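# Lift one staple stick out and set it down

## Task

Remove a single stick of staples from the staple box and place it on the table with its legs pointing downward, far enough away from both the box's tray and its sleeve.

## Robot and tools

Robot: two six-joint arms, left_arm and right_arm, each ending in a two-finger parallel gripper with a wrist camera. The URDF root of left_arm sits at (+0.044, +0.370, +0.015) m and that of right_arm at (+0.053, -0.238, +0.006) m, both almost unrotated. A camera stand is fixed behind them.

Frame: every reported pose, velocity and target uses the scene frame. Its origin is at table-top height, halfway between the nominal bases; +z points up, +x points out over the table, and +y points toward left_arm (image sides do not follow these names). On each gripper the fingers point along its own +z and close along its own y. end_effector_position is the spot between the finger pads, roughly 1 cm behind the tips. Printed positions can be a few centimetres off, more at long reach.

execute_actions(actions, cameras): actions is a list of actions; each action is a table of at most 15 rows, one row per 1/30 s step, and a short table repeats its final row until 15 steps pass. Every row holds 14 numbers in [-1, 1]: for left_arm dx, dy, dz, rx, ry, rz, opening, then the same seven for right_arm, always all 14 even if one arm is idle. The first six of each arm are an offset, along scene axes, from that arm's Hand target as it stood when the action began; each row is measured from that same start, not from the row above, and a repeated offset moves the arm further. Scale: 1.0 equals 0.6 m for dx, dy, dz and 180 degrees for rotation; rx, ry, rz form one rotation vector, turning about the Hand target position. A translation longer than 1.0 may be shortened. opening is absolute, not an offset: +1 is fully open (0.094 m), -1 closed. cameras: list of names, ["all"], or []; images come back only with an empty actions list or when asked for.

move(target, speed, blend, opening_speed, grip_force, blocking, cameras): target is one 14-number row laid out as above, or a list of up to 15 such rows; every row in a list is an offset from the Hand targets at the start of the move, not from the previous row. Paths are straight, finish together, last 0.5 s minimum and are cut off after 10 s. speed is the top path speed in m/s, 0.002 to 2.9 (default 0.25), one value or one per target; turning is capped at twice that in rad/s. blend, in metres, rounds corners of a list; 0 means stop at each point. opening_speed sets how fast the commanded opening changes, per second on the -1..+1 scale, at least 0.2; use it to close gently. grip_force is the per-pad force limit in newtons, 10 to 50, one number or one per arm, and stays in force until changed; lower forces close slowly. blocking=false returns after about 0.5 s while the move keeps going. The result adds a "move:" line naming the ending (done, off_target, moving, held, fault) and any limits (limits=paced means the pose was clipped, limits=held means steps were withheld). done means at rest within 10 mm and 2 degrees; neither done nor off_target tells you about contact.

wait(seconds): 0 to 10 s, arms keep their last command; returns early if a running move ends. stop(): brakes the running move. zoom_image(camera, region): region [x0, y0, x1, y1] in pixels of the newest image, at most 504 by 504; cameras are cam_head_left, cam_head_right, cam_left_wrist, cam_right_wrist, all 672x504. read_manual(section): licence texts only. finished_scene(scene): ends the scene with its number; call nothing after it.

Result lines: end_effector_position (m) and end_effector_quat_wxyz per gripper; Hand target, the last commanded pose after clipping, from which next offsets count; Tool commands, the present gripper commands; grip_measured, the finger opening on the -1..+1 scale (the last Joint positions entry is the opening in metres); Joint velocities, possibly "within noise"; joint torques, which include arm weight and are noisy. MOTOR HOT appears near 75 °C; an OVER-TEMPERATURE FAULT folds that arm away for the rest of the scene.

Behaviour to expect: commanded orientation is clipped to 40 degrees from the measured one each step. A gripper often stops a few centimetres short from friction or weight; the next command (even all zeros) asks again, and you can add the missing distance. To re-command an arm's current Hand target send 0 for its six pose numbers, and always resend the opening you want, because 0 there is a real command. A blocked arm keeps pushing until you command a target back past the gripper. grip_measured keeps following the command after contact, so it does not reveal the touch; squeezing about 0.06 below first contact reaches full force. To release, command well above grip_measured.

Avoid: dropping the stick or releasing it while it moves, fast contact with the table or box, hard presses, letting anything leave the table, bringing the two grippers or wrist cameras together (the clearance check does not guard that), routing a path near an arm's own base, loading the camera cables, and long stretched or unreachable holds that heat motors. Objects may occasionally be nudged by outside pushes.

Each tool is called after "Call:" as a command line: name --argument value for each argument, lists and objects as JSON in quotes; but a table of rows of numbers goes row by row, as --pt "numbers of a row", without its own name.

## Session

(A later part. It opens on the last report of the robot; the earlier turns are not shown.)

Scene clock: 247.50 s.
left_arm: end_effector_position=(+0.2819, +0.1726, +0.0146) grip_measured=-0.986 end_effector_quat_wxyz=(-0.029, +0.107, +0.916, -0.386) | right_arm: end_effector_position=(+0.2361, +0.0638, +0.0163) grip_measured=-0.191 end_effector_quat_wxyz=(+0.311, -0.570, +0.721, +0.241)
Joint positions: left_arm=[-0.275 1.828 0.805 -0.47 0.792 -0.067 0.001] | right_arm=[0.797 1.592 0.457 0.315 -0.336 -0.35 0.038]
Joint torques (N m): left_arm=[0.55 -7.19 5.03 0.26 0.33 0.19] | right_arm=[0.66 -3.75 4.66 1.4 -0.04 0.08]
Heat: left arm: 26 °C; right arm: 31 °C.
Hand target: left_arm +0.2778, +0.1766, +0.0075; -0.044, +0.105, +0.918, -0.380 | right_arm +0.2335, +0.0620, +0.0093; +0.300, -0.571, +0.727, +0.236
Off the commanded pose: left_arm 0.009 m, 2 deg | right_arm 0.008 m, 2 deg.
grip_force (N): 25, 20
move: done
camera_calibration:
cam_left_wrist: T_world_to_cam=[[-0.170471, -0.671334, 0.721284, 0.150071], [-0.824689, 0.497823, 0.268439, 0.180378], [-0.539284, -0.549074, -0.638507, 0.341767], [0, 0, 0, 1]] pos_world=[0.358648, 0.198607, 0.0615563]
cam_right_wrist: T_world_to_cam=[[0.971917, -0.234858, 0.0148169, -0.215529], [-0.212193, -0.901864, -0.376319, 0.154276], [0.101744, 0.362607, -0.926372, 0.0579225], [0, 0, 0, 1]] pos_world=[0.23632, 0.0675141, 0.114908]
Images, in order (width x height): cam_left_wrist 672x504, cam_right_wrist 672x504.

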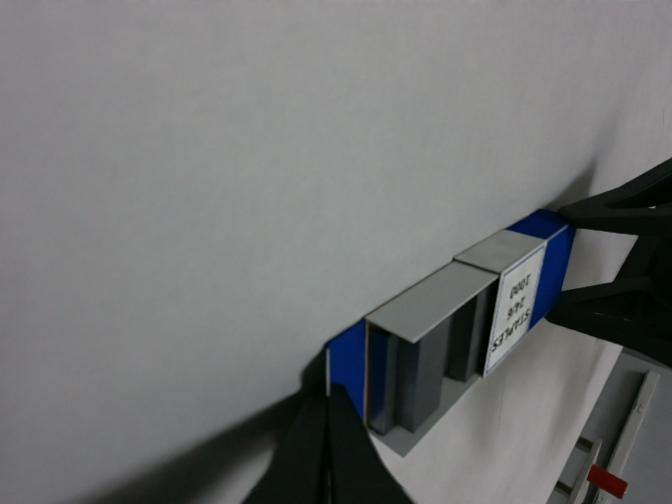

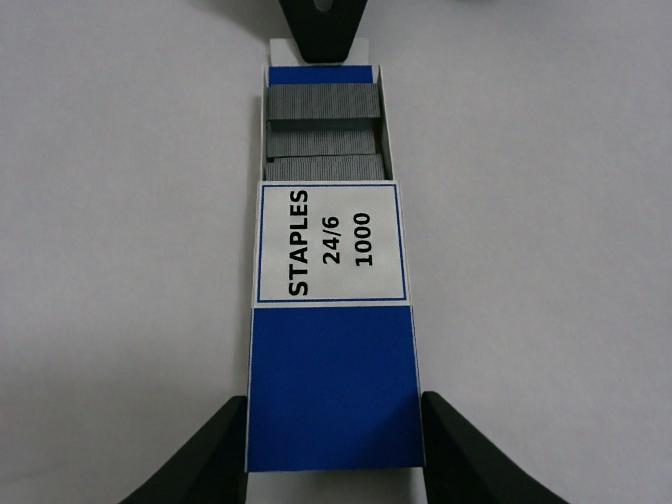

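Call:
move --pt "0 -0.005 0.0167 0 0 0 -1.0 0 0 0.0125 0 0 0 -0.191" --pt "0 -0.005 0.0167 0 0 0 -0.7 0 0 0.0125 0 0 0 -0.02" --pt "0.0133 0.0525 0.0767 0 0 0 -0.7 -0.0145 -0.0585 0.0699 0 0 0 -0.02" --speed 0.08 --cameras '["cam_right_wrist", "cam_left_wrist"]'

Scene clock: 254.87 s.
left_arm: end_effector_position=(+0.2781, +0.2085, +0.0437) grip_measured=-0.702 end_effector_quat_wxyz=(-0.063, +0.091, +0.919, -0.379) | right_arm: end_effector_position=(+0.2251, +0.0243, +0.0443) grip_measured=-0.022 end_effector_quat_wxyz=(+0.289, -0.570, +0.736, +0.225)
Joint positions: left_arm=[-0.151 1.786 0.905 -0.81 0.781 0.104 0.014] | right_arm=[0.731 1.319 0.444 -0.019 -0.354 -0.405 0.046]
Joint torques (N m): left_arm=[0.18 -11.78 6.68 0.01 0.37 0.18] | right_arm=[-0.59 -5.27 4.83 1.56 -0.44 -0.03]
Heat: left arm: 26 °C; right arm: 31 °C.
Hand target: left_arm +0.2858, +0.2081, +0.0535; -0.043, +0.105, +0.918, -0.380 | right_arm +0.2248, +0.0269, +0.0513; +0.300, -0.571, +0.727, +0.236
Off the commanded pose: left_arm 0.012 m, 3 deg | right_arm 0.007 m, 2 deg.
grip_force (N): 25, 20
move: off_target (left_arm)
camera_calibration:
cam_left_wrist: T_world_to_cam=[[-0.115855, -0.688959, 0.715481, 0.141345], [-0.803403, 0.488566, 0.340364, 0.144448], [-0.584057, -0.535387, -0.610114, 0.38631], [0, 0, 0, 1]] pos_world=[0.358052, 0.233633, 0.0853982]
cam_right_wrist: T_world_to_cam=[[0.968218, -0.250039, 0.00582865, -0.212978], [-0.234973, -0.917371, -0.321275, 0.130051], [0.0856782, 0.309695, -0.946968, 0.105134], [0, 0, 0, 1]] pos_world=[0.22776, 0.0334928, 0.142582]
Images, in order (width x height): cam_left_wrist 672x504, cam_right_wrist 672x504.

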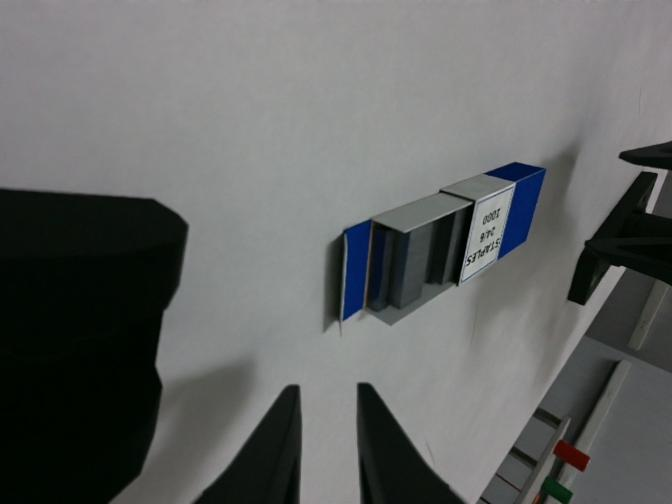

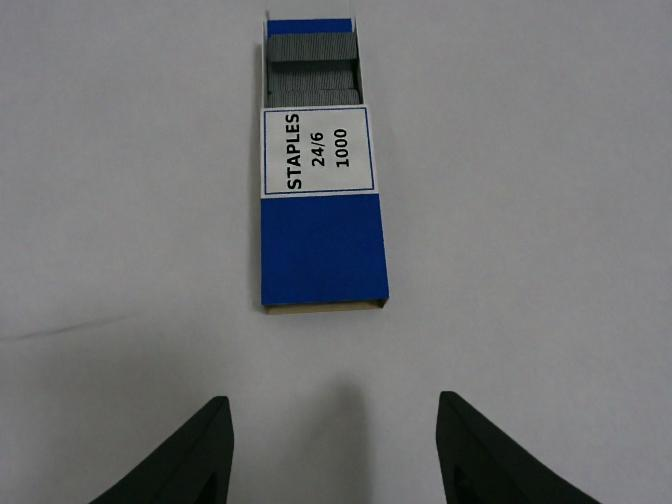

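Call:
zoom_image --camera "cam_left_wrist" --region '[320, 150, 570, 340]'

Scaled by 2.016 from the camera's 672x504 image, which has a finer 960x720 frame.

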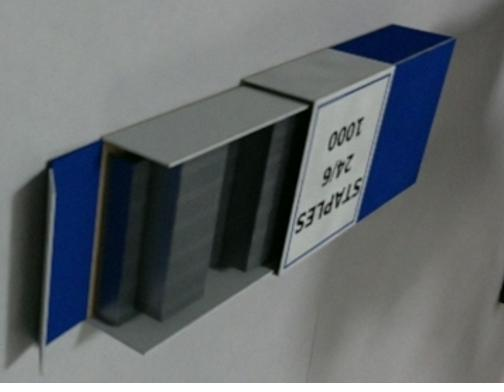

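Call:
move --target '[-0.0313, -0.1052, 0.0775, 0.2435, -0.0562, 0, -0.3, -0.05, -0.1333, 0.05, 0, 0, 0, -0.02]' --speed 0.15 --cameras '["cam_left_wrist"]'

Scene clock: 259.97 s.
left_arm: end_effector_position=(+0.2634, +0.1455, +0.1018) grip_measured=-0.302 end_effector_quat_wxyz=(+0.002, +0.119, +0.993, -0.011) | right_arm: end_effector_position=(+0.1959, -0.0557, +0.0765) grip_measured=-0.022 end_effector_quat_wxyz=(+0.292, -0.568, +0.735, +0.226)
Joint positions: left_arm=[-0.799 1.726 1.32 -1.148 0.015 -0.553 0.033] | right_arm=[0.446 0.839 0.381 -0.539 -0.522 -0.656 0.046]
Joint torques (N m): left_arm=[-0.06 -7.77 8.35 0.24 -0.11 -0.12] | right_arm=[-0.8 -1.55 5.78 1.31 -0.56 -0.08]
Heat: left arm: 26 °C; right arm: 31 °C.
Hand target: left_arm +0.2670, +0.1450, +0.1000; -0.001, +0.114, +0.994, +0.000 | right_arm +0.1948, -0.0531, +0.0813; +0.300, -0.571, +0.727, +0.236
Off the commanded pose: left_arm 0.004 m, 1 deg | right_arm 0.006 m, 2 deg.
grip_force (N): 25, 20
move: done
camera_calibration:
cam_left_wrist: T_world_to_cam=[[-0.233624, -0.971778, 0.0326774, 0.196269], [-0.87897, 0.225443, 0.420223, 0.193664], [-0.415731, 0.0694519, -0.906832, 0.277405], [0, 0, 0, 1]] pos_world=[0.331404, 0.127803, 0.163764]
Images, in order (width x height): cam_left_wrist 672x504.

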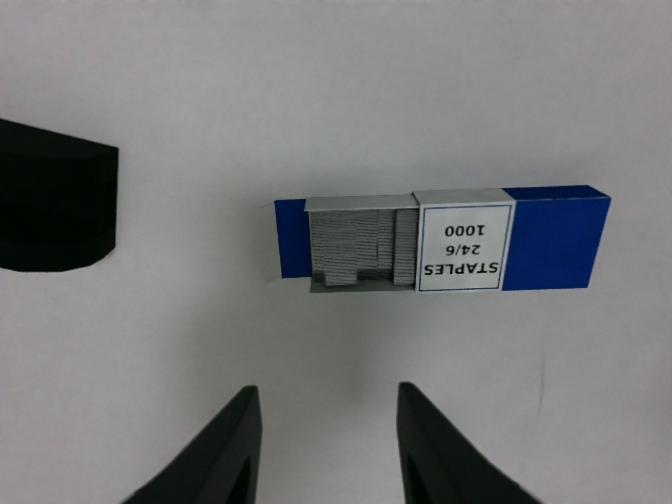

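Call:
zoom_image --camera "cam_left_wrist" --region '[260, 170, 440, 310]'

Scaled by 2.800 from the camera's 672x504 image, which has a finer 960x720 frame.

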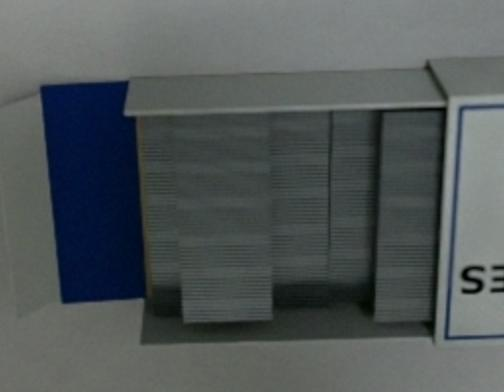

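Call:
move --target '[0.0083, -0.0083, -0.0783, 0, 0, 0, -0.55, 0, 0, 0, 0, 0, 0, -0.02]' --speed 0.15 --cameras '["cam_left_wrist"]'

Scene clock: 266.23 s.
left_arm: end_effector_position=(+0.2720, +0.1370, +0.0636) grip_measured=-0.548 end_effector_quat_wxyz=(+0.003, +0.118, +0.993, -0.012) | right_arm: end_effector_position=(+0.1957, -0.0558, +0.0764) grip_measured=-0.022 end_effector_quat_wxyz=(+0.291, -0.569, +0.735, +0.226)
Joint positions: left_arm=[-0.799 1.801 1.254 -1.003 0.014 -0.554 0.021] | right_arm=[0.446 0.839 0.381 -0.539 -0.522 -0.656 0.046]
Joint torques (N m): left_arm=[-0.08 -8.81 4.74 0.6 -0.12 -0.11] | right_arm=[-0.76 -1.52 5.75 1.3 -0.57 -0.09]
Heat: left arm: 27 °C; right arm: 31 °C.
Hand target: left_arm +0.2721, +0.1400, +0.0531; +0.000, +0.114, +0.994, +0.000 | right_arm +0.1948, -0.0532, +0.0813; +0.300, -0.571, +0.727, +0.236
Off the commanded pose: left_arm 0.011 m, 2 deg | right_arm 0.006 m, 2 deg.
grip_force (N): 25, 20
move: off_target (left_arm)
camera_calibration:
cam_left_wrist: T_world_to_cam=[[-0.232986, -0.971879, 0.0341992, 0.191102], [-0.880598, 0.225764, 0.416627, 0.219846], [-0.412632, 0.0669524, -0.908434, 0.246454], [0, 0, 0, 1]] pos_world=[0.339815, 0.119594, 0.125758]
Images, in order (width x height): cam_left_wrist 672x504.

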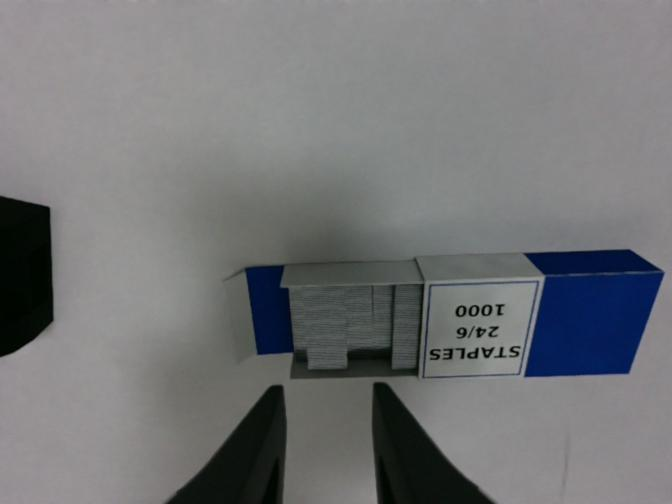

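Call:
zoom_image --camera "cam_left_wrist" --region '[220, 240, 440, 410]'

Scaled by 2.291 from the camera's 672x504 image, which has a finer 960x720 frame.

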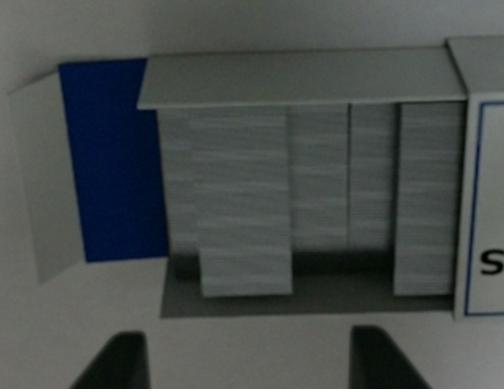

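Call:
move --target '[-0.0048, 0.0033, -0.036, 0, 0, 0.0089, -0.55, 0, 0, 0, 0, 0, 0, -0.02]' --speed 0.1 --cameras '["cam_left_wrist"]'

Scene clock: 269.57 s.
left_arm: end_effector_position=(+0.2707, +0.1383, +0.0434) grip_measured=-0.548 end_effector_quat_wxyz=(+0.005, +0.104, +0.995, -0.014) | right_arm: end_effector_position=(+0.1957, -0.0558, +0.0764) grip_measured=-0.022 end_effector_quat_wxyz=(+0.291, -0.569, +0.735, +0.226)
Joint positions: left_arm=[-0.799 1.817 1.188 -0.917 0.014 -0.584 0.021] | right_arm=[0.446 0.839 0.381 -0.539 -0.522 -0.656 0.046]
Joint torques (N m): left_arm=[-0.34 -8.4 4.42 0.52 -0.14 -0.13] | right_arm=[-0.77 -1.55 5.71 1.29 -0.58 -0.1]
Heat: left arm: 27 °C; right arm: 31 °C.
Hand target: left_arm +0.2692, +0.1420, +0.0315; +0.000, +0.100, +0.995, +0.000 | right_arm +0.1948, -0.0532, +0.0813; +0.300, -0.571, +0.727, +0.236
Off the commanded pose: left_arm 0.013 m, 2 deg | right_arm 0.006 m, 2 deg.
grip_force (N): 25, 20
move: off_target (left_arm)
camera_calibration:
cam_left_wrist: T_world_to_cam=[[-0.204032, -0.978256, 0.0372268, 0.185636], [-0.888082, 0.200958, 0.413432, 0.232457], [-0.411923, 0.0512931, -0.909774, 0.229474], [0, 0, 0, 1]] pos_world=[0.338842, 0.123115, 0.105754]
Images, in order (width x height): cam_left_wrist 672x504.

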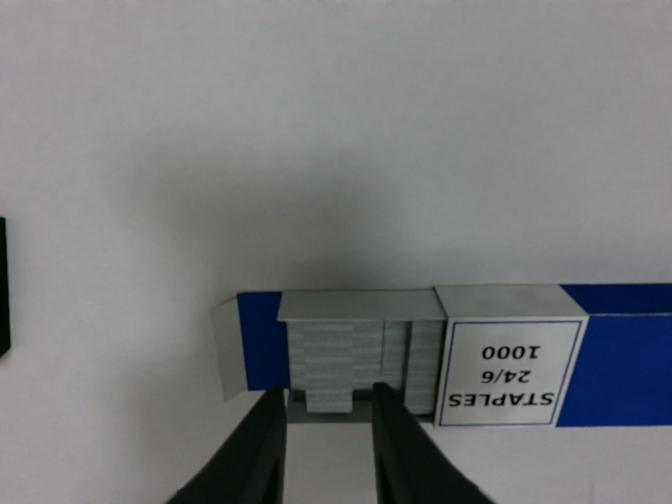

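Call:
zoom_image --camera "cam_left_wrist" --region '[230, 280, 460, 440]'

Scaled by 2.191 from the camera's 672x504 image, which has a finer 960x720 frame.

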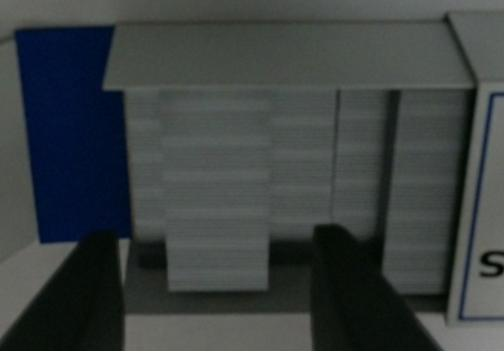

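Call:
move --target '[0, 0, -0.0285, 0, 0, 0, -0.55, 0, 0, 0, 0, 0, 0, -0.02]' --speed 0.05 --cameras '["cam_left_wrist"]'

Scene clock: 271.53 s.
left_arm: end_effector_position=(+0.2712, +0.1378, +0.0267) grip_measured=-0.548 end_effector_quat_wxyz=(+0.006, +0.103, +0.995, -0.014) | right_arm: end_effector_position=(+0.1957, -0.0558, +0.0764) grip_measured=-0.022 end_effector_quat_wxyz=(+0.291, -0.569, +0.735, +0.226)
Joint positions: left_arm=[-0.799 1.844 1.151 -0.851 0.014 -0.584 0.021] | right_arm=[0.446 0.839 0.381 -0.539 -0.522 -0.656 0.046]
Joint torques (N m): left_arm=[-0.25 -8.54 4.19 0.56 -0.11 -0.11] | right_arm=[-0.73 -1.46 5.71 1.29 -0.57 -0.1]
Heat: left arm: 27 °C; right arm: 31 °C.
Hand target: left_arm +0.2691, +0.1420, +0.0144; +0.000, +0.100, +0.995, +0.000 | right_arm +0.1948, -0.0532, +0.0813; +0.300, -0.571, +0.727, +0.236
Off the commanded pose: left_arm 0.013 m, 2 deg | right_arm 0.006 m, 2 deg.
grip_force (N): 25, 20
move: off_target (left_arm)
camera_calibration:
cam_left_wrist: T_world_to_cam=[[-0.203695, -0.978302, 0.0378701, 0.185677], [-0.888473, 0.200963, 0.41259, 0.239986], [-0.411248, 0.0503959, -0.910129, 0.214475], [0, 0, 0, 1]] pos_world=[0.339245, 0.122612, 0.0891528]
Images, in order (width x height): cam_left_wrist 672x504.

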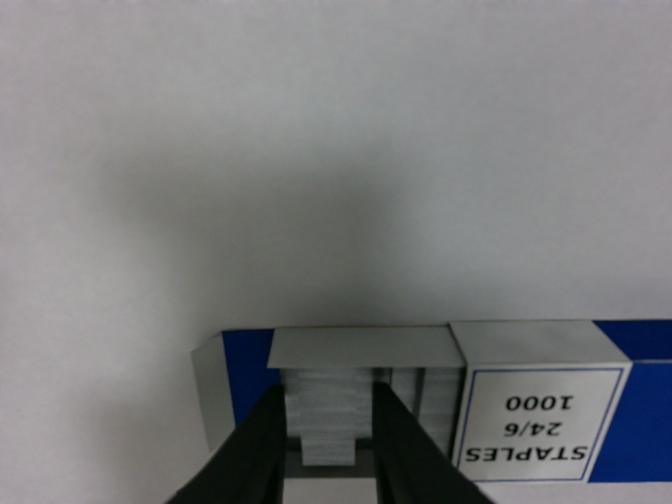

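Call:
zoom_image --camera "cam_left_wrist" --region '[210, 320, 470, 500]'

Scaled by 1.938 from the camera's 672x504 image, which has a finer 960x720 frame.

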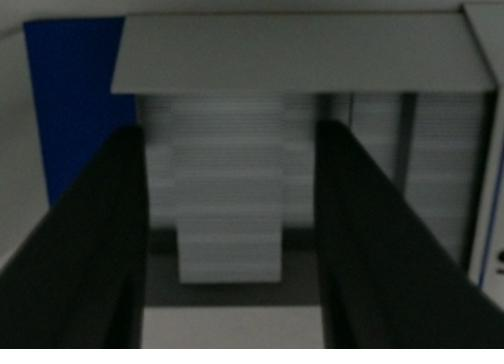

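Call:
move --target '[0, 0, 0, 0, 0, 0, -0.8, 0, 0, 0, 0, 0, 0, -0.02]' --speed 0.05 --opening_speed 0.4 --cameras '["cam_left_wrist"]'

Scene clock: 273.43 s.
left_arm: end_effector_position=(+0.2713, +0.1376, +0.0267) grip_measured=-0.751 end_effector_quat_wxyz=(+0.006, +0.103, +0.995, -0.014) | right_arm: end_effector_position=(+0.1957, -0.0558, +0.0764) grip_measured=-0.022 end_effector_quat_wxyz=(+0.291, -0.569, +0.735, +0.226)
Joint positions: left_arm=[-0.799 1.844 1.151 -0.85 0.014 -0.584 0.012] | right_arm=[0.446 0.839 0.381 -0.539 -0.522 -0.656 0.046]
Joint torques (N m): left_arm=[-0.25 -8.53 4.29 0.55 -0.13 -0.11] | right_arm=[-0.79 -1.52 5.79 1.28 -0.57 -0.09]
Heat: left arm: 26 °C; right arm: 31 °C.
Hand target: left_arm +0.2691, +0.1420, +0.0144; +0.000, +0.100, +0.995, +0.000 | right_arm +0.1948, -0.0532, +0.0813; +0.300, -0.571, +0.727, +0.236
Off the commanded pose: left_arm 0.013 m, 2 deg | right_arm 0.006 m, 2 deg.
grip_force (N): 25, 20
move: off_target (left_arm)
camera_calibration:
cam_left_wrist: T_world_to_cam=[[-0.203788, -0.978265, 0.0383254, 0.185585], [-0.88869, 0.201268, 0.411972, 0.240188], [-0.410731, 0.0498955, -0.91039, 0.21443], [0, 0, 0, 1]] pos_world=[0.339346, 0.12251, 0.0891519]
Images, in order (width x height): cam_left_wrist 672x504.

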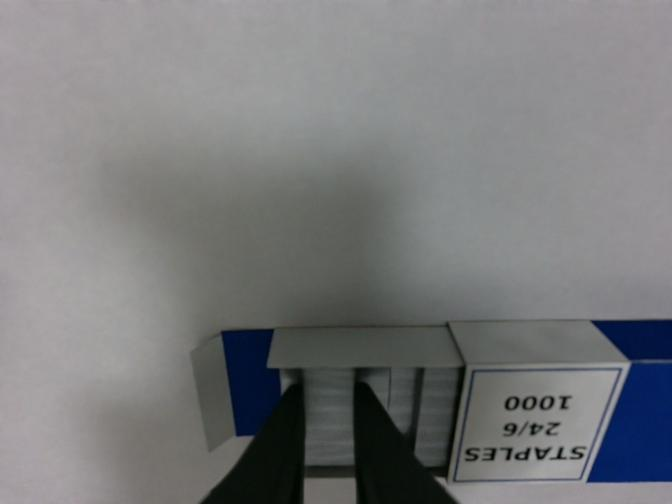

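Call:
move --target '[0.002, -0.005, 0.11, 0, 0, 0, -0.8, 0, 0, 0, 0, 0, 0, -0.02]' --speed 0.06 --cameras '["cam_left_wrist", "cam_right_wrist"]'

Scene clock: 275.77 s.
left_arm: end_effector_position=(+0.2663, +0.1427, +0.0664) grip_measured=-0.757 end_effector_quat_wxyz=(-0.019, +0.101, +0.995, +0.006) | right_arm: end_effector_position=(+0.1957, -0.0558, +0.0764) grip_measured=-0.022 end_effector_quat_wxyz=(+0.291, -0.569, +0.735, +0.226)
Joint positions: left_arm=[-0.799 1.822 1.291 -1.077 0.014 -0.588 0.011] | right_arm=[0.446 0.839 0.381 -0.539 -0.522 -0.656 0.046]
Joint torques (N m): left_arm=[-0.57 -14.04 7.82 0.07 -0.1 -0.12] | right_arm=[-0.75 -1.51 5.79 1.28 -0.56 -0.1]
Heat: left arm: 26 °C; right arm: 31 °C.
Hand target: left_arm +0.2703, +0.1390, +0.0804; +0.000, +0.100, +0.995, +0.000 | right_arm +0.1948, -0.0532, +0.0813; +0.300, -0.571, +0.727, +0.236
Off the commanded pose: left_arm 0.015 m, 2 deg | right_arm 0.006 m, 2 deg.
grip_force (N): 25, 20
move: off_target (left_arm)
camera_calibration:
cam_left_wrist: T_world_to_cam=[[-0.199422, -0.979911, 0.00224557, 0.189496], [-0.869439, 0.177996, 0.460861, 0.213353], [-0.452002, 0.0899534, -0.88747, 0.252043], [0, 0, 0, 1]] pos_world=[0.337211, 0.125041, 0.124929]
cam_right_wrist: T_world_to_cam=[[0.967816, -0.251593, 0.00576331, -0.204739], [-0.236078, -0.915588, -0.325523, 0.0605303], [0.0871763, 0.313686, -0.945517, 0.162662], [0, 0, 0, 1]] pos_world=[0.198259, -0.0471149, 0.174684]
Images, in order (width x height): cam_left_wrist 672x504, cam_right_wrist 672x504.

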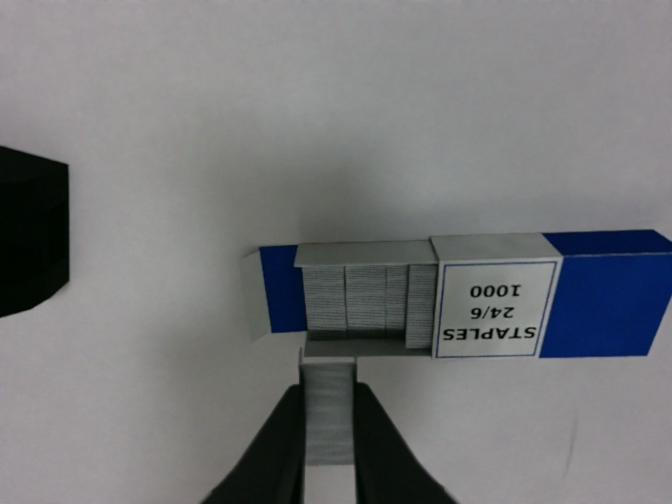

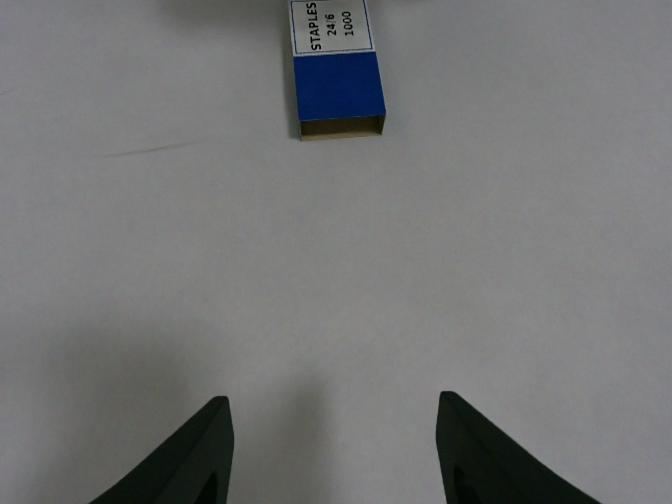

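Call:
zoom_image --camera "cam_left_wrist" --region '[230, 220, 460, 500]'

Scaled by 1.800 from the camera's 672x504 image, which has a finer 960x720 frame.

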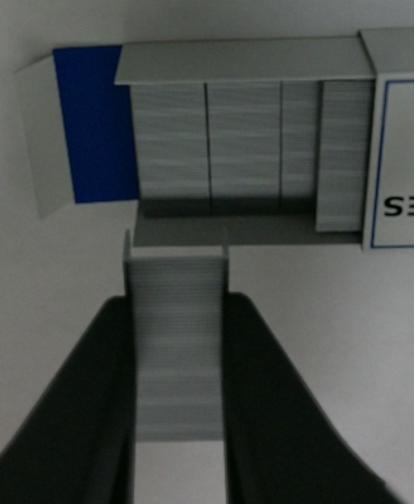

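Call:
move --pt "-0.04 0.03 0.0667 0 0 0 -0.8 0 0 0 0 0 0 -0.02" --pt "-0.1838 0.1517 0.0667 0 0 0 -0.8 0 0 0 0 0 0 -0.02" --speed 0.18 --blend '[0.03, 0]' --cameras '["cam_left_wrist", "cam_head_left"]'

Scene clock: 279.07 s.
left_arm: end_effector_position=(+0.1641, +0.2228, +0.1228) grip_measured=-0.757 end_effector_quat_wxyz=(+0.001, +0.103, +0.995, -0.011) | right_arm: end_effector_position=(+0.1957, -0.0558, +0.0764) grip_measured=-0.022 end_effector_quat_wxyz=(+0.291, -0.569, +0.735, +0.226)
Joint positions: left_arm=[-0.886 1.236 0.959 -1.276 0.014 -0.672 0.011] | right_arm=[0.446 0.839 0.381 -0.539 -0.522 -0.656 0.046]
Joint torques (N m): left_arm=[-0.36 -5.72 4.59 0.22 -0.13 -0.12] | right_arm=[-0.77 -1.47 5.76 1.28 -0.58 -0.11]
Heat: left arm: 27 °C; right arm: 31 °C.
Hand target: left_arm +0.1600, +0.2301, +0.1204; +0.000, +0.100, +0.995, +0.000 | right_arm +0.1948, -0.0532, +0.0813; +0.300, -0.571, +0.727, +0.236
Off the commanded pose: left_arm 0.009 m, 1 deg | right_arm 0.006 m, 2 deg.
grip_force (N): 25, 20
move: done; blend cut to 0.025 m at target 1
camera_calibration:
cam_left_wrist: T_world_to_cam=[[-0.203059, -0.9786, 0.0332954, 0.243882], [-0.885272, 0.198011, 0.420815, 0.0871888], [-0.418403, 0.0559746, -0.906535, 0.253136], [0, 0, 0, 1]] pos_world=[0.232621, 0.20723, 0.184666]
Images, in order (width x height): cam_head_left 672x504, cam_left_wrist 672x504.

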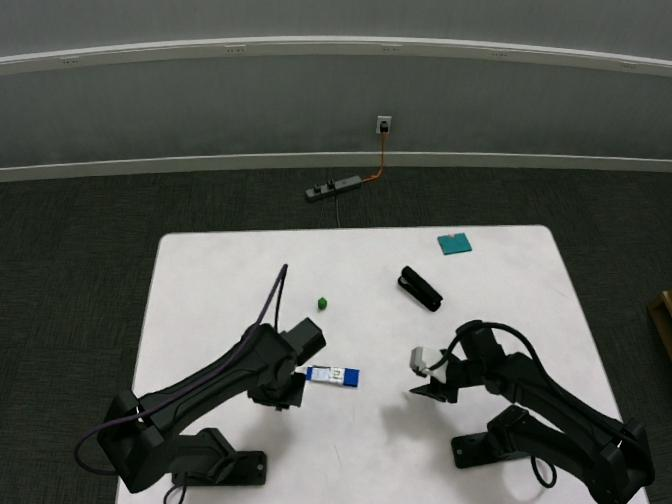

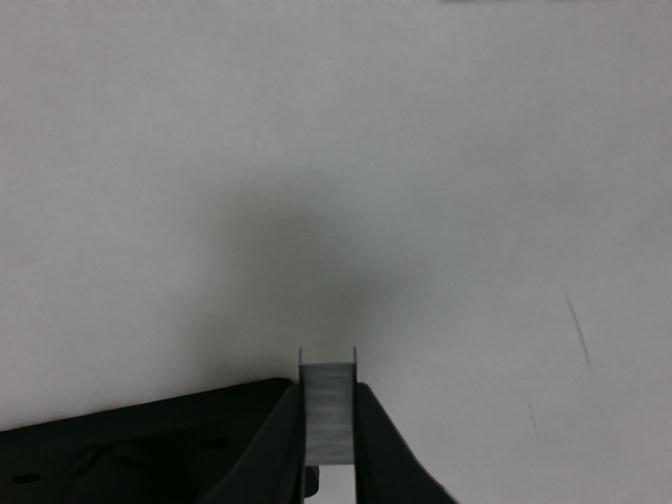

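Call:
move --target '[0, 0, -0.1417, 0, 0, 0, -0.8, 0, 0, 0, 0, 0, 0, -0.02]' --speed 0.12

Scene clock: 281.40 s.
left_arm: end_effector_position=(+0.1607, +0.2269, +0.0415) grip_measured=-0.757 end_effector_quat_wxyz=(+0.000, +0.103, +0.995, -0.010) | right_arm: end_effector_position=(+0.1957, -0.0558, +0.0764) grip_measured=-0.022 end_effector_quat_wxyz=(+0.291, -0.569, +0.735, +0.226)
Joint positions: left_arm=[-0.886 1.293 0.666 -0.93 0.014 -0.673 0.011] | right_arm=[0.446 0.839 0.381 -0.539 -0.522 -0.656 0.046]
Joint torques (N m): left_arm=[-0.43 -3.37 4.41 0.52 -0.11 -0.11] | right_arm=[-0.75 -1.48 5.76 1.27 -0.56 -0.09]
Heat: left arm: 27 °C; right arm: 31 °C.
Hand target: left_arm +0.1601, +0.2300, +0.0354; +0.000, +0.100, +0.995, +0.000 | right_arm +0.1948, -0.0532, +0.0813; +0.300, -0.571, +0.727, +0.236
Off the commanded pose: left_arm 0.007 m, 1 deg | right_arm 0.006 m, 2 deg.
grip_force (N): 25, 20
move: done

Call:
move --target '[0, 0, -0.0317, 0, 0, 0, -0.8, 0, 0, 0, 0, 0, 0, -0.02]' --speed 0.05 --cameras '["cam_left_wrist"]'

Scene clock: 282.87 s.
left_arm: end_effector_position=(+0.1610, +0.2265, +0.0223) grip_measured=-0.757 end_effector_quat_wxyz=(+0.000, +0.103, +0.995, -0.009) | right_arm: end_effector_position=(+0.1957, -0.0558, +0.0764) grip_measured=-0.022 end_effector_quat_wxyz=(+0.291, -0.569, +0.735, +0.226)
Joint positions: left_arm=[-0.886 1.336 0.612 -0.834 0.014 -0.673 0.011] | right_arm=[0.446 0.839 0.381 -0.539 -0.522 -0.656 0.046]
Joint torques (N m): left_arm=[-0.4 -3.56 4.16 0.53 -0.12 -0.13] | right_arm=[-0.75 -1.51 5.83 1.3 -0.57 -0.09]
Heat: left arm: 26 °C; right arm: 31 °C.
Hand target: left_arm +0.1601, +0.2300, +0.0163; +0.000, +0.100, +0.995, +0.000 | right_arm +0.1948, -0.0532, +0.0813; +0.300, -0.571, +0.727, +0.236
Off the commanded pose: left_arm 0.007 m, 1 deg | right_arm 0.006 m, 2 deg.
grip_force (N): 25, 20
move: done
camera_calibration:
cam_left_wrist: T_world_to_cam=[[-0.201842, -0.978952, 0.0302097, 0.250253], [-0.884124, 0.195388, 0.424439, 0.126389], [-0.421408, 0.0589604, -0.904952, 0.160313], [0, 0, 0, 1]] pos_world=[0.229812, 0.210839, 0.0838712]
Images, in order (width x height): cam_left_wrist 672x504.

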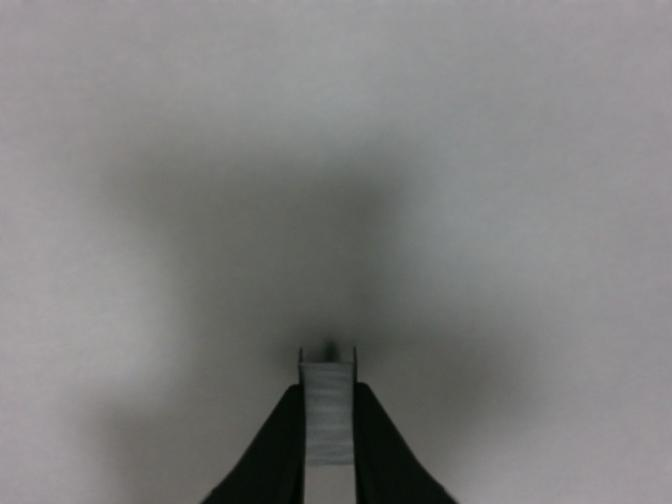

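Call:
move --target '[0, 0, -0.005, 0, 0, 0, -0.8, 0, 0, 0, 0, 0, 0, -0.02]' --speed 0.03 --cameras '["cam_left_wrist"]'

Scene clock: 284.07 s.
left_arm: end_effector_position=(+0.1612, +0.2262, +0.0194) grip_measured=-0.757 end_effector_quat_wxyz=(+0.000, +0.103, +0.995, -0.010) | right_arm: end_effector_position=(+0.1957, -0.0558, +0.0764) grip_measured=-0.022 end_effector_quat_wxyz=(+0.291, -0.569, +0.735, +0.226)
Joint positions: left_arm=[-0.886 1.343 0.604 -0.819 0.014 -0.673 0.011] | right_arm=[0.446 0.839 0.381 -0.539 -0.522 -0.656 0.046]
Joint torques (N m): left_arm=[-0.43 -3.58 4.01 0.57 -0.13 -0.13] | right_arm=[-0.79 -1.5 5.81 1.29 -0.56 -0.09]
Heat: left arm: 26 °C; right arm: 31 °C.
Hand target: left_arm +0.1601, +0.2300, +0.0134; +0.000, +0.100, +0.995, +0.000 | right_arm +0.1948, -0.0532, +0.0813; +0.300, -0.571, +0.727, +0.236
Off the commanded pose: left_arm 0.007 m, 1 deg | right_arm 0.006 m, 2 deg.
grip_force (N): 25, 20
move: done
camera_calibration:
cam_left_wrist: T_world_to_cam=[[-0.201838, -0.97894, 0.0306271, 0.250124], [-0.884369, 0.1956, 0.42383, 0.127768], [-0.420895, 0.0584596, -0.905224, 0.157843], [0, 0, 0, 1]] pos_world=[0.229914, 0.210637, 0.0810703]
Images, in order (width x height): cam_left_wrist 672x504.

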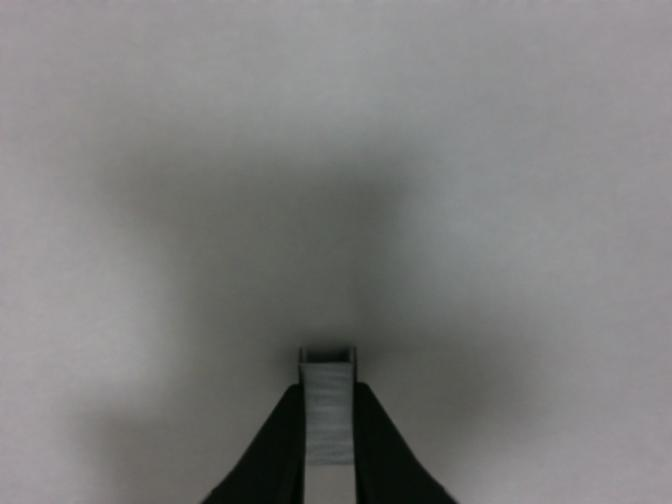

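Call:
move --target '[0, 0, -0.003, 0, 0, 0, -0.8, 0, 0, 0, 0, 0, 0, -0.02]' --speed 0.03 --cameras '["cam_left_wrist"]'

Scene clock: 285.40 s.
left_arm: end_effector_position=(+0.1625, +0.2246, +0.0195) grip_measured=-0.757 end_effector_quat_wxyz=(+0.003, +0.103, +0.995, -0.013) | right_arm: end_effector_position=(+0.1957, -0.0558, +0.0764) grip_measured=-0.022 end_effector_quat_wxyz=(+0.291, -0.569, +0.735, +0.226)
Joint positions: left_arm=[-0.886 1.343 0.604 -0.81 0.014 -0.673 0.011] | right_arm=[0.446 0.839 0.381 -0.539 -0.522 -0.656 0.046]
Joint torques (N m): left_arm=[-0.44 -3.26 3.66 0.56 -0.12 -0.11] | right_arm=[-0.81 -1.46 5.81 1.29 -0.59 -0.09]
Heat: left arm: 26 °C; right arm: 31 °C.
Hand target: left_arm +0.1601, +0.2300, +0.0116; +0.000, +0.100, +0.995, +0.000 | right_arm +0.1948, -0.0532, +0.0813; +0.300, -0.571, +0.727, +0.236
Off the commanded pose: left_arm 0.010 m, 2 deg | right_arm 0.006 m, 2 deg.
grip_force (N): 25, 20
move: done
camera_calibration:
cam_left_wrist: T_world_to_cam=[[-0.202019, -0.978723, 0.0359178, 0.248684], [-0.886582, 0.198337, 0.417894, 0.129118], [-0.416126, 0.0525786, -0.907786, 0.159126], [0, 0, 0, 1]] pos_world=[0.23093, 0.209418, 0.0815626]
Images, in order (width x height): cam_left_wrist 672x504.

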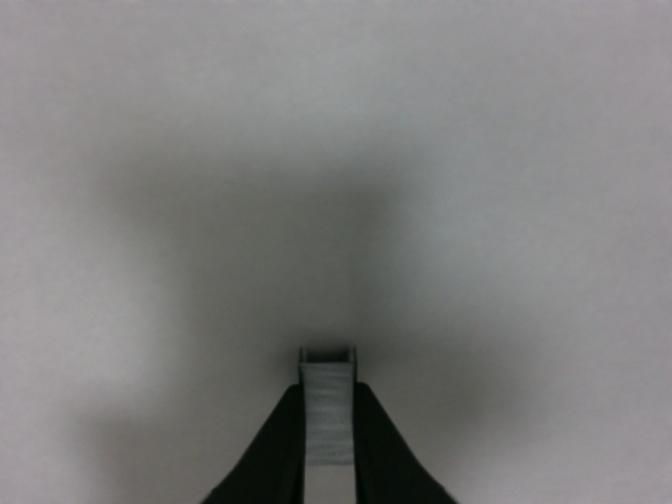

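Call:
move --pt "0 0 0.003 0 0 0 -0.8 0 0 0 0 0 0 -0.02" --pt "0 0 0.003 0 0 0 -0.6 0 0 0 0 0 0 -0.02" --speed 0.03 --opening_speed 0.3 --cameras '["cam_left_wrist"]'

Scene clock: 287.47 s.
left_arm: end_effector_position=(+0.1626, +0.2245, +0.0195) grip_measured=-0.602 end_effector_quat_wxyz=(+0.003, +0.103, +0.995, -0.013) | right_arm: end_effector_position=(+0.1957, -0.0558, +0.0764) grip_measured=-0.022 end_effector_quat_wxyz=(+0.291, -0.569, +0.735, +0.226)
Joint positions: left_arm=[-0.886 1.343 0.604 -0.81 0.014 -0.673 0.019] | right_arm=[0.446 0.839 0.381 -0.539 -0.522 -0.656 0.046]
Joint torques (N m): left_arm=[-0.38 -3.67 4.11 0.48 -0.12 -0.11] | right_arm=[-0.76 -1.5 5.75 1.28 -0.57 -0.08]
Heat: left arm: 26 °C; right arm: 31 °C.
Hand target: left_arm +0.1601, +0.2300, +0.0134; +0.000, +0.100, +0.995, +0.000 | right_arm +0.1948, -0.0532, +0.0813; +0.300, -0.571, +0.727, +0.236
Off the commanded pose: left_arm 0.009 m, 2 deg | right_arm 0.006 m, 2 deg.
grip_force (N): 25, 20
move: done
camera_calibration:
cam_left_wrist: T_world_to_cam=[[-0.202046, -0.978712, 0.036071, 0.248598], [-0.886725, 0.198445, 0.417538, 0.129268], [-0.415807, 0.0523767, -0.907943, 0.159155], [0, 0, 0, 1]] pos_world=[0.231031, 0.209317, 0.081562]
Images, in order (width x height): cam_left_wrist 672x504.

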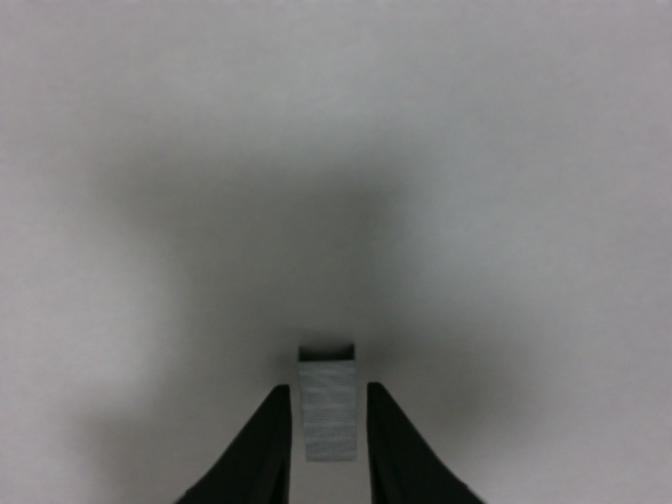

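Call:
move --target '[0, -0.004, 0.17, 0, 0, 0, -0.6, 0, 0, 0, 0, 0, 0, -0.02]' --speed 0.12 --cameras '["cam_left_wrist", "cam_head_left"]'

Scene clock: 289.33 s.
left_arm: end_effector_position=(+0.1574, +0.2286, +0.1072) grip_measured=-0.602 end_effector_quat_wxyz=(-0.013, +0.102, +0.995, +0.004) | right_arm: end_effector_position=(+0.1957, -0.0558, +0.0764) grip_measured=-0.022 end_effector_quat_wxyz=(+0.291, -0.569, +0.735, +0.226)
Joint positions: left_arm=[-0.894 1.248 0.904 -1.251 0.014 -0.681 0.019] | right_arm=[0.446 0.839 0.381 -0.539 -0.522 -0.656 0.046]
Joint torques (N m): left_arm=[-0.47 -6.19 7.98 0.15 -0.11 -0.12] | right_arm=[-0.79 -1.52 5.74 1.27 -0.57 -0.1]
Heat: left arm: 26 °C; right arm: 31 °C.
Hand target: left_arm +0.1602, +0.2275, +0.1154; +0.000, +0.100, +0.995, +0.000 | right_arm +0.1948, -0.0532, +0.0813; +0.300, -0.571, +0.727, +0.236
Off the commanded pose: left_arm 0.009 m, 2 deg | right_arm 0.006 m, 2 deg.
grip_force (N): 25, 20
move: done
camera_calibration:
cam_left_wrist: T_world_to_cam=[[-0.201063, -0.979553, 0.00703427, 0.251601], [-0.874012, 0.182633, 0.450275, 0.0853031], [-0.442353, 0.0843856, -0.892862, 0.231712], [0, 0, 0, 1]] pos_world=[0.227642, 0.211324, 0.166708]
Images, in order (width x height): cam_head_left 672x504, cam_left_wrist 672x504.

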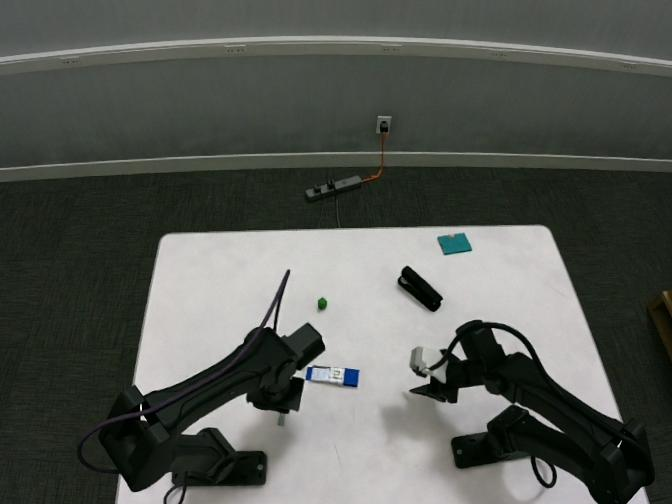

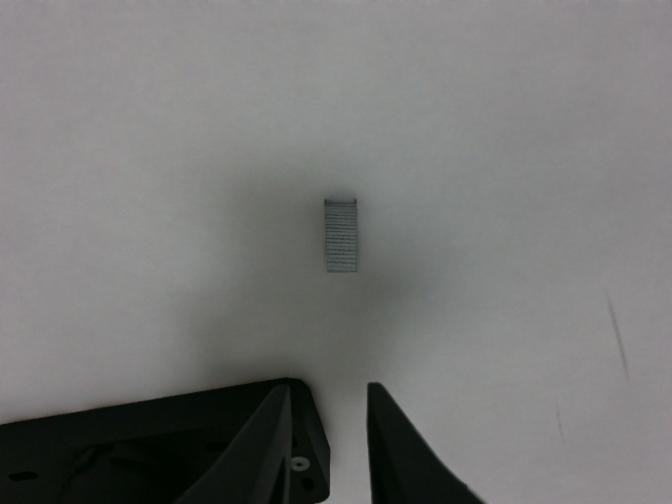

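Call:
zoom_image --camera "cam_left_wrist" --region '[280, 170, 400, 300]'

Call:
zoom_image --camera "cam_head_left" --region '[230, 340, 400, 450]'

Scaled by 3.877 from the camera's 672x504 image, which has a finer 960x720 frame.

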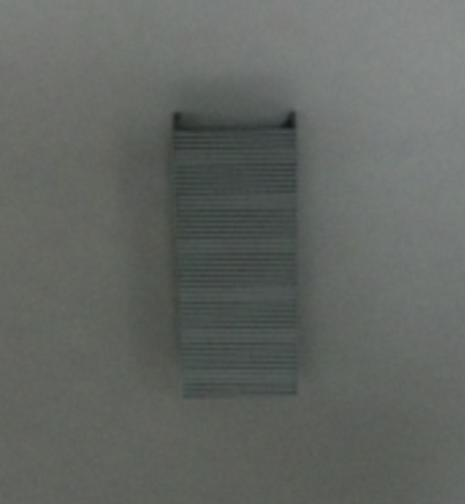

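Scaled by 2.965 from the camera's 672x504 image, which has a finer 960x720 frame.

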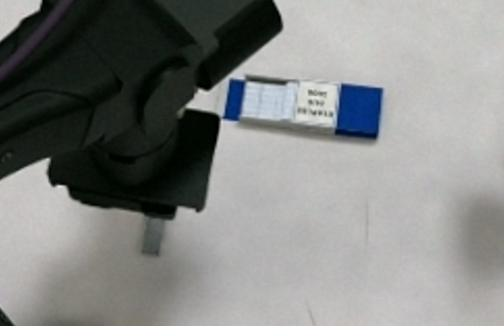

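Call:
finished_scene --scene 1

The scene is finished: the task was done.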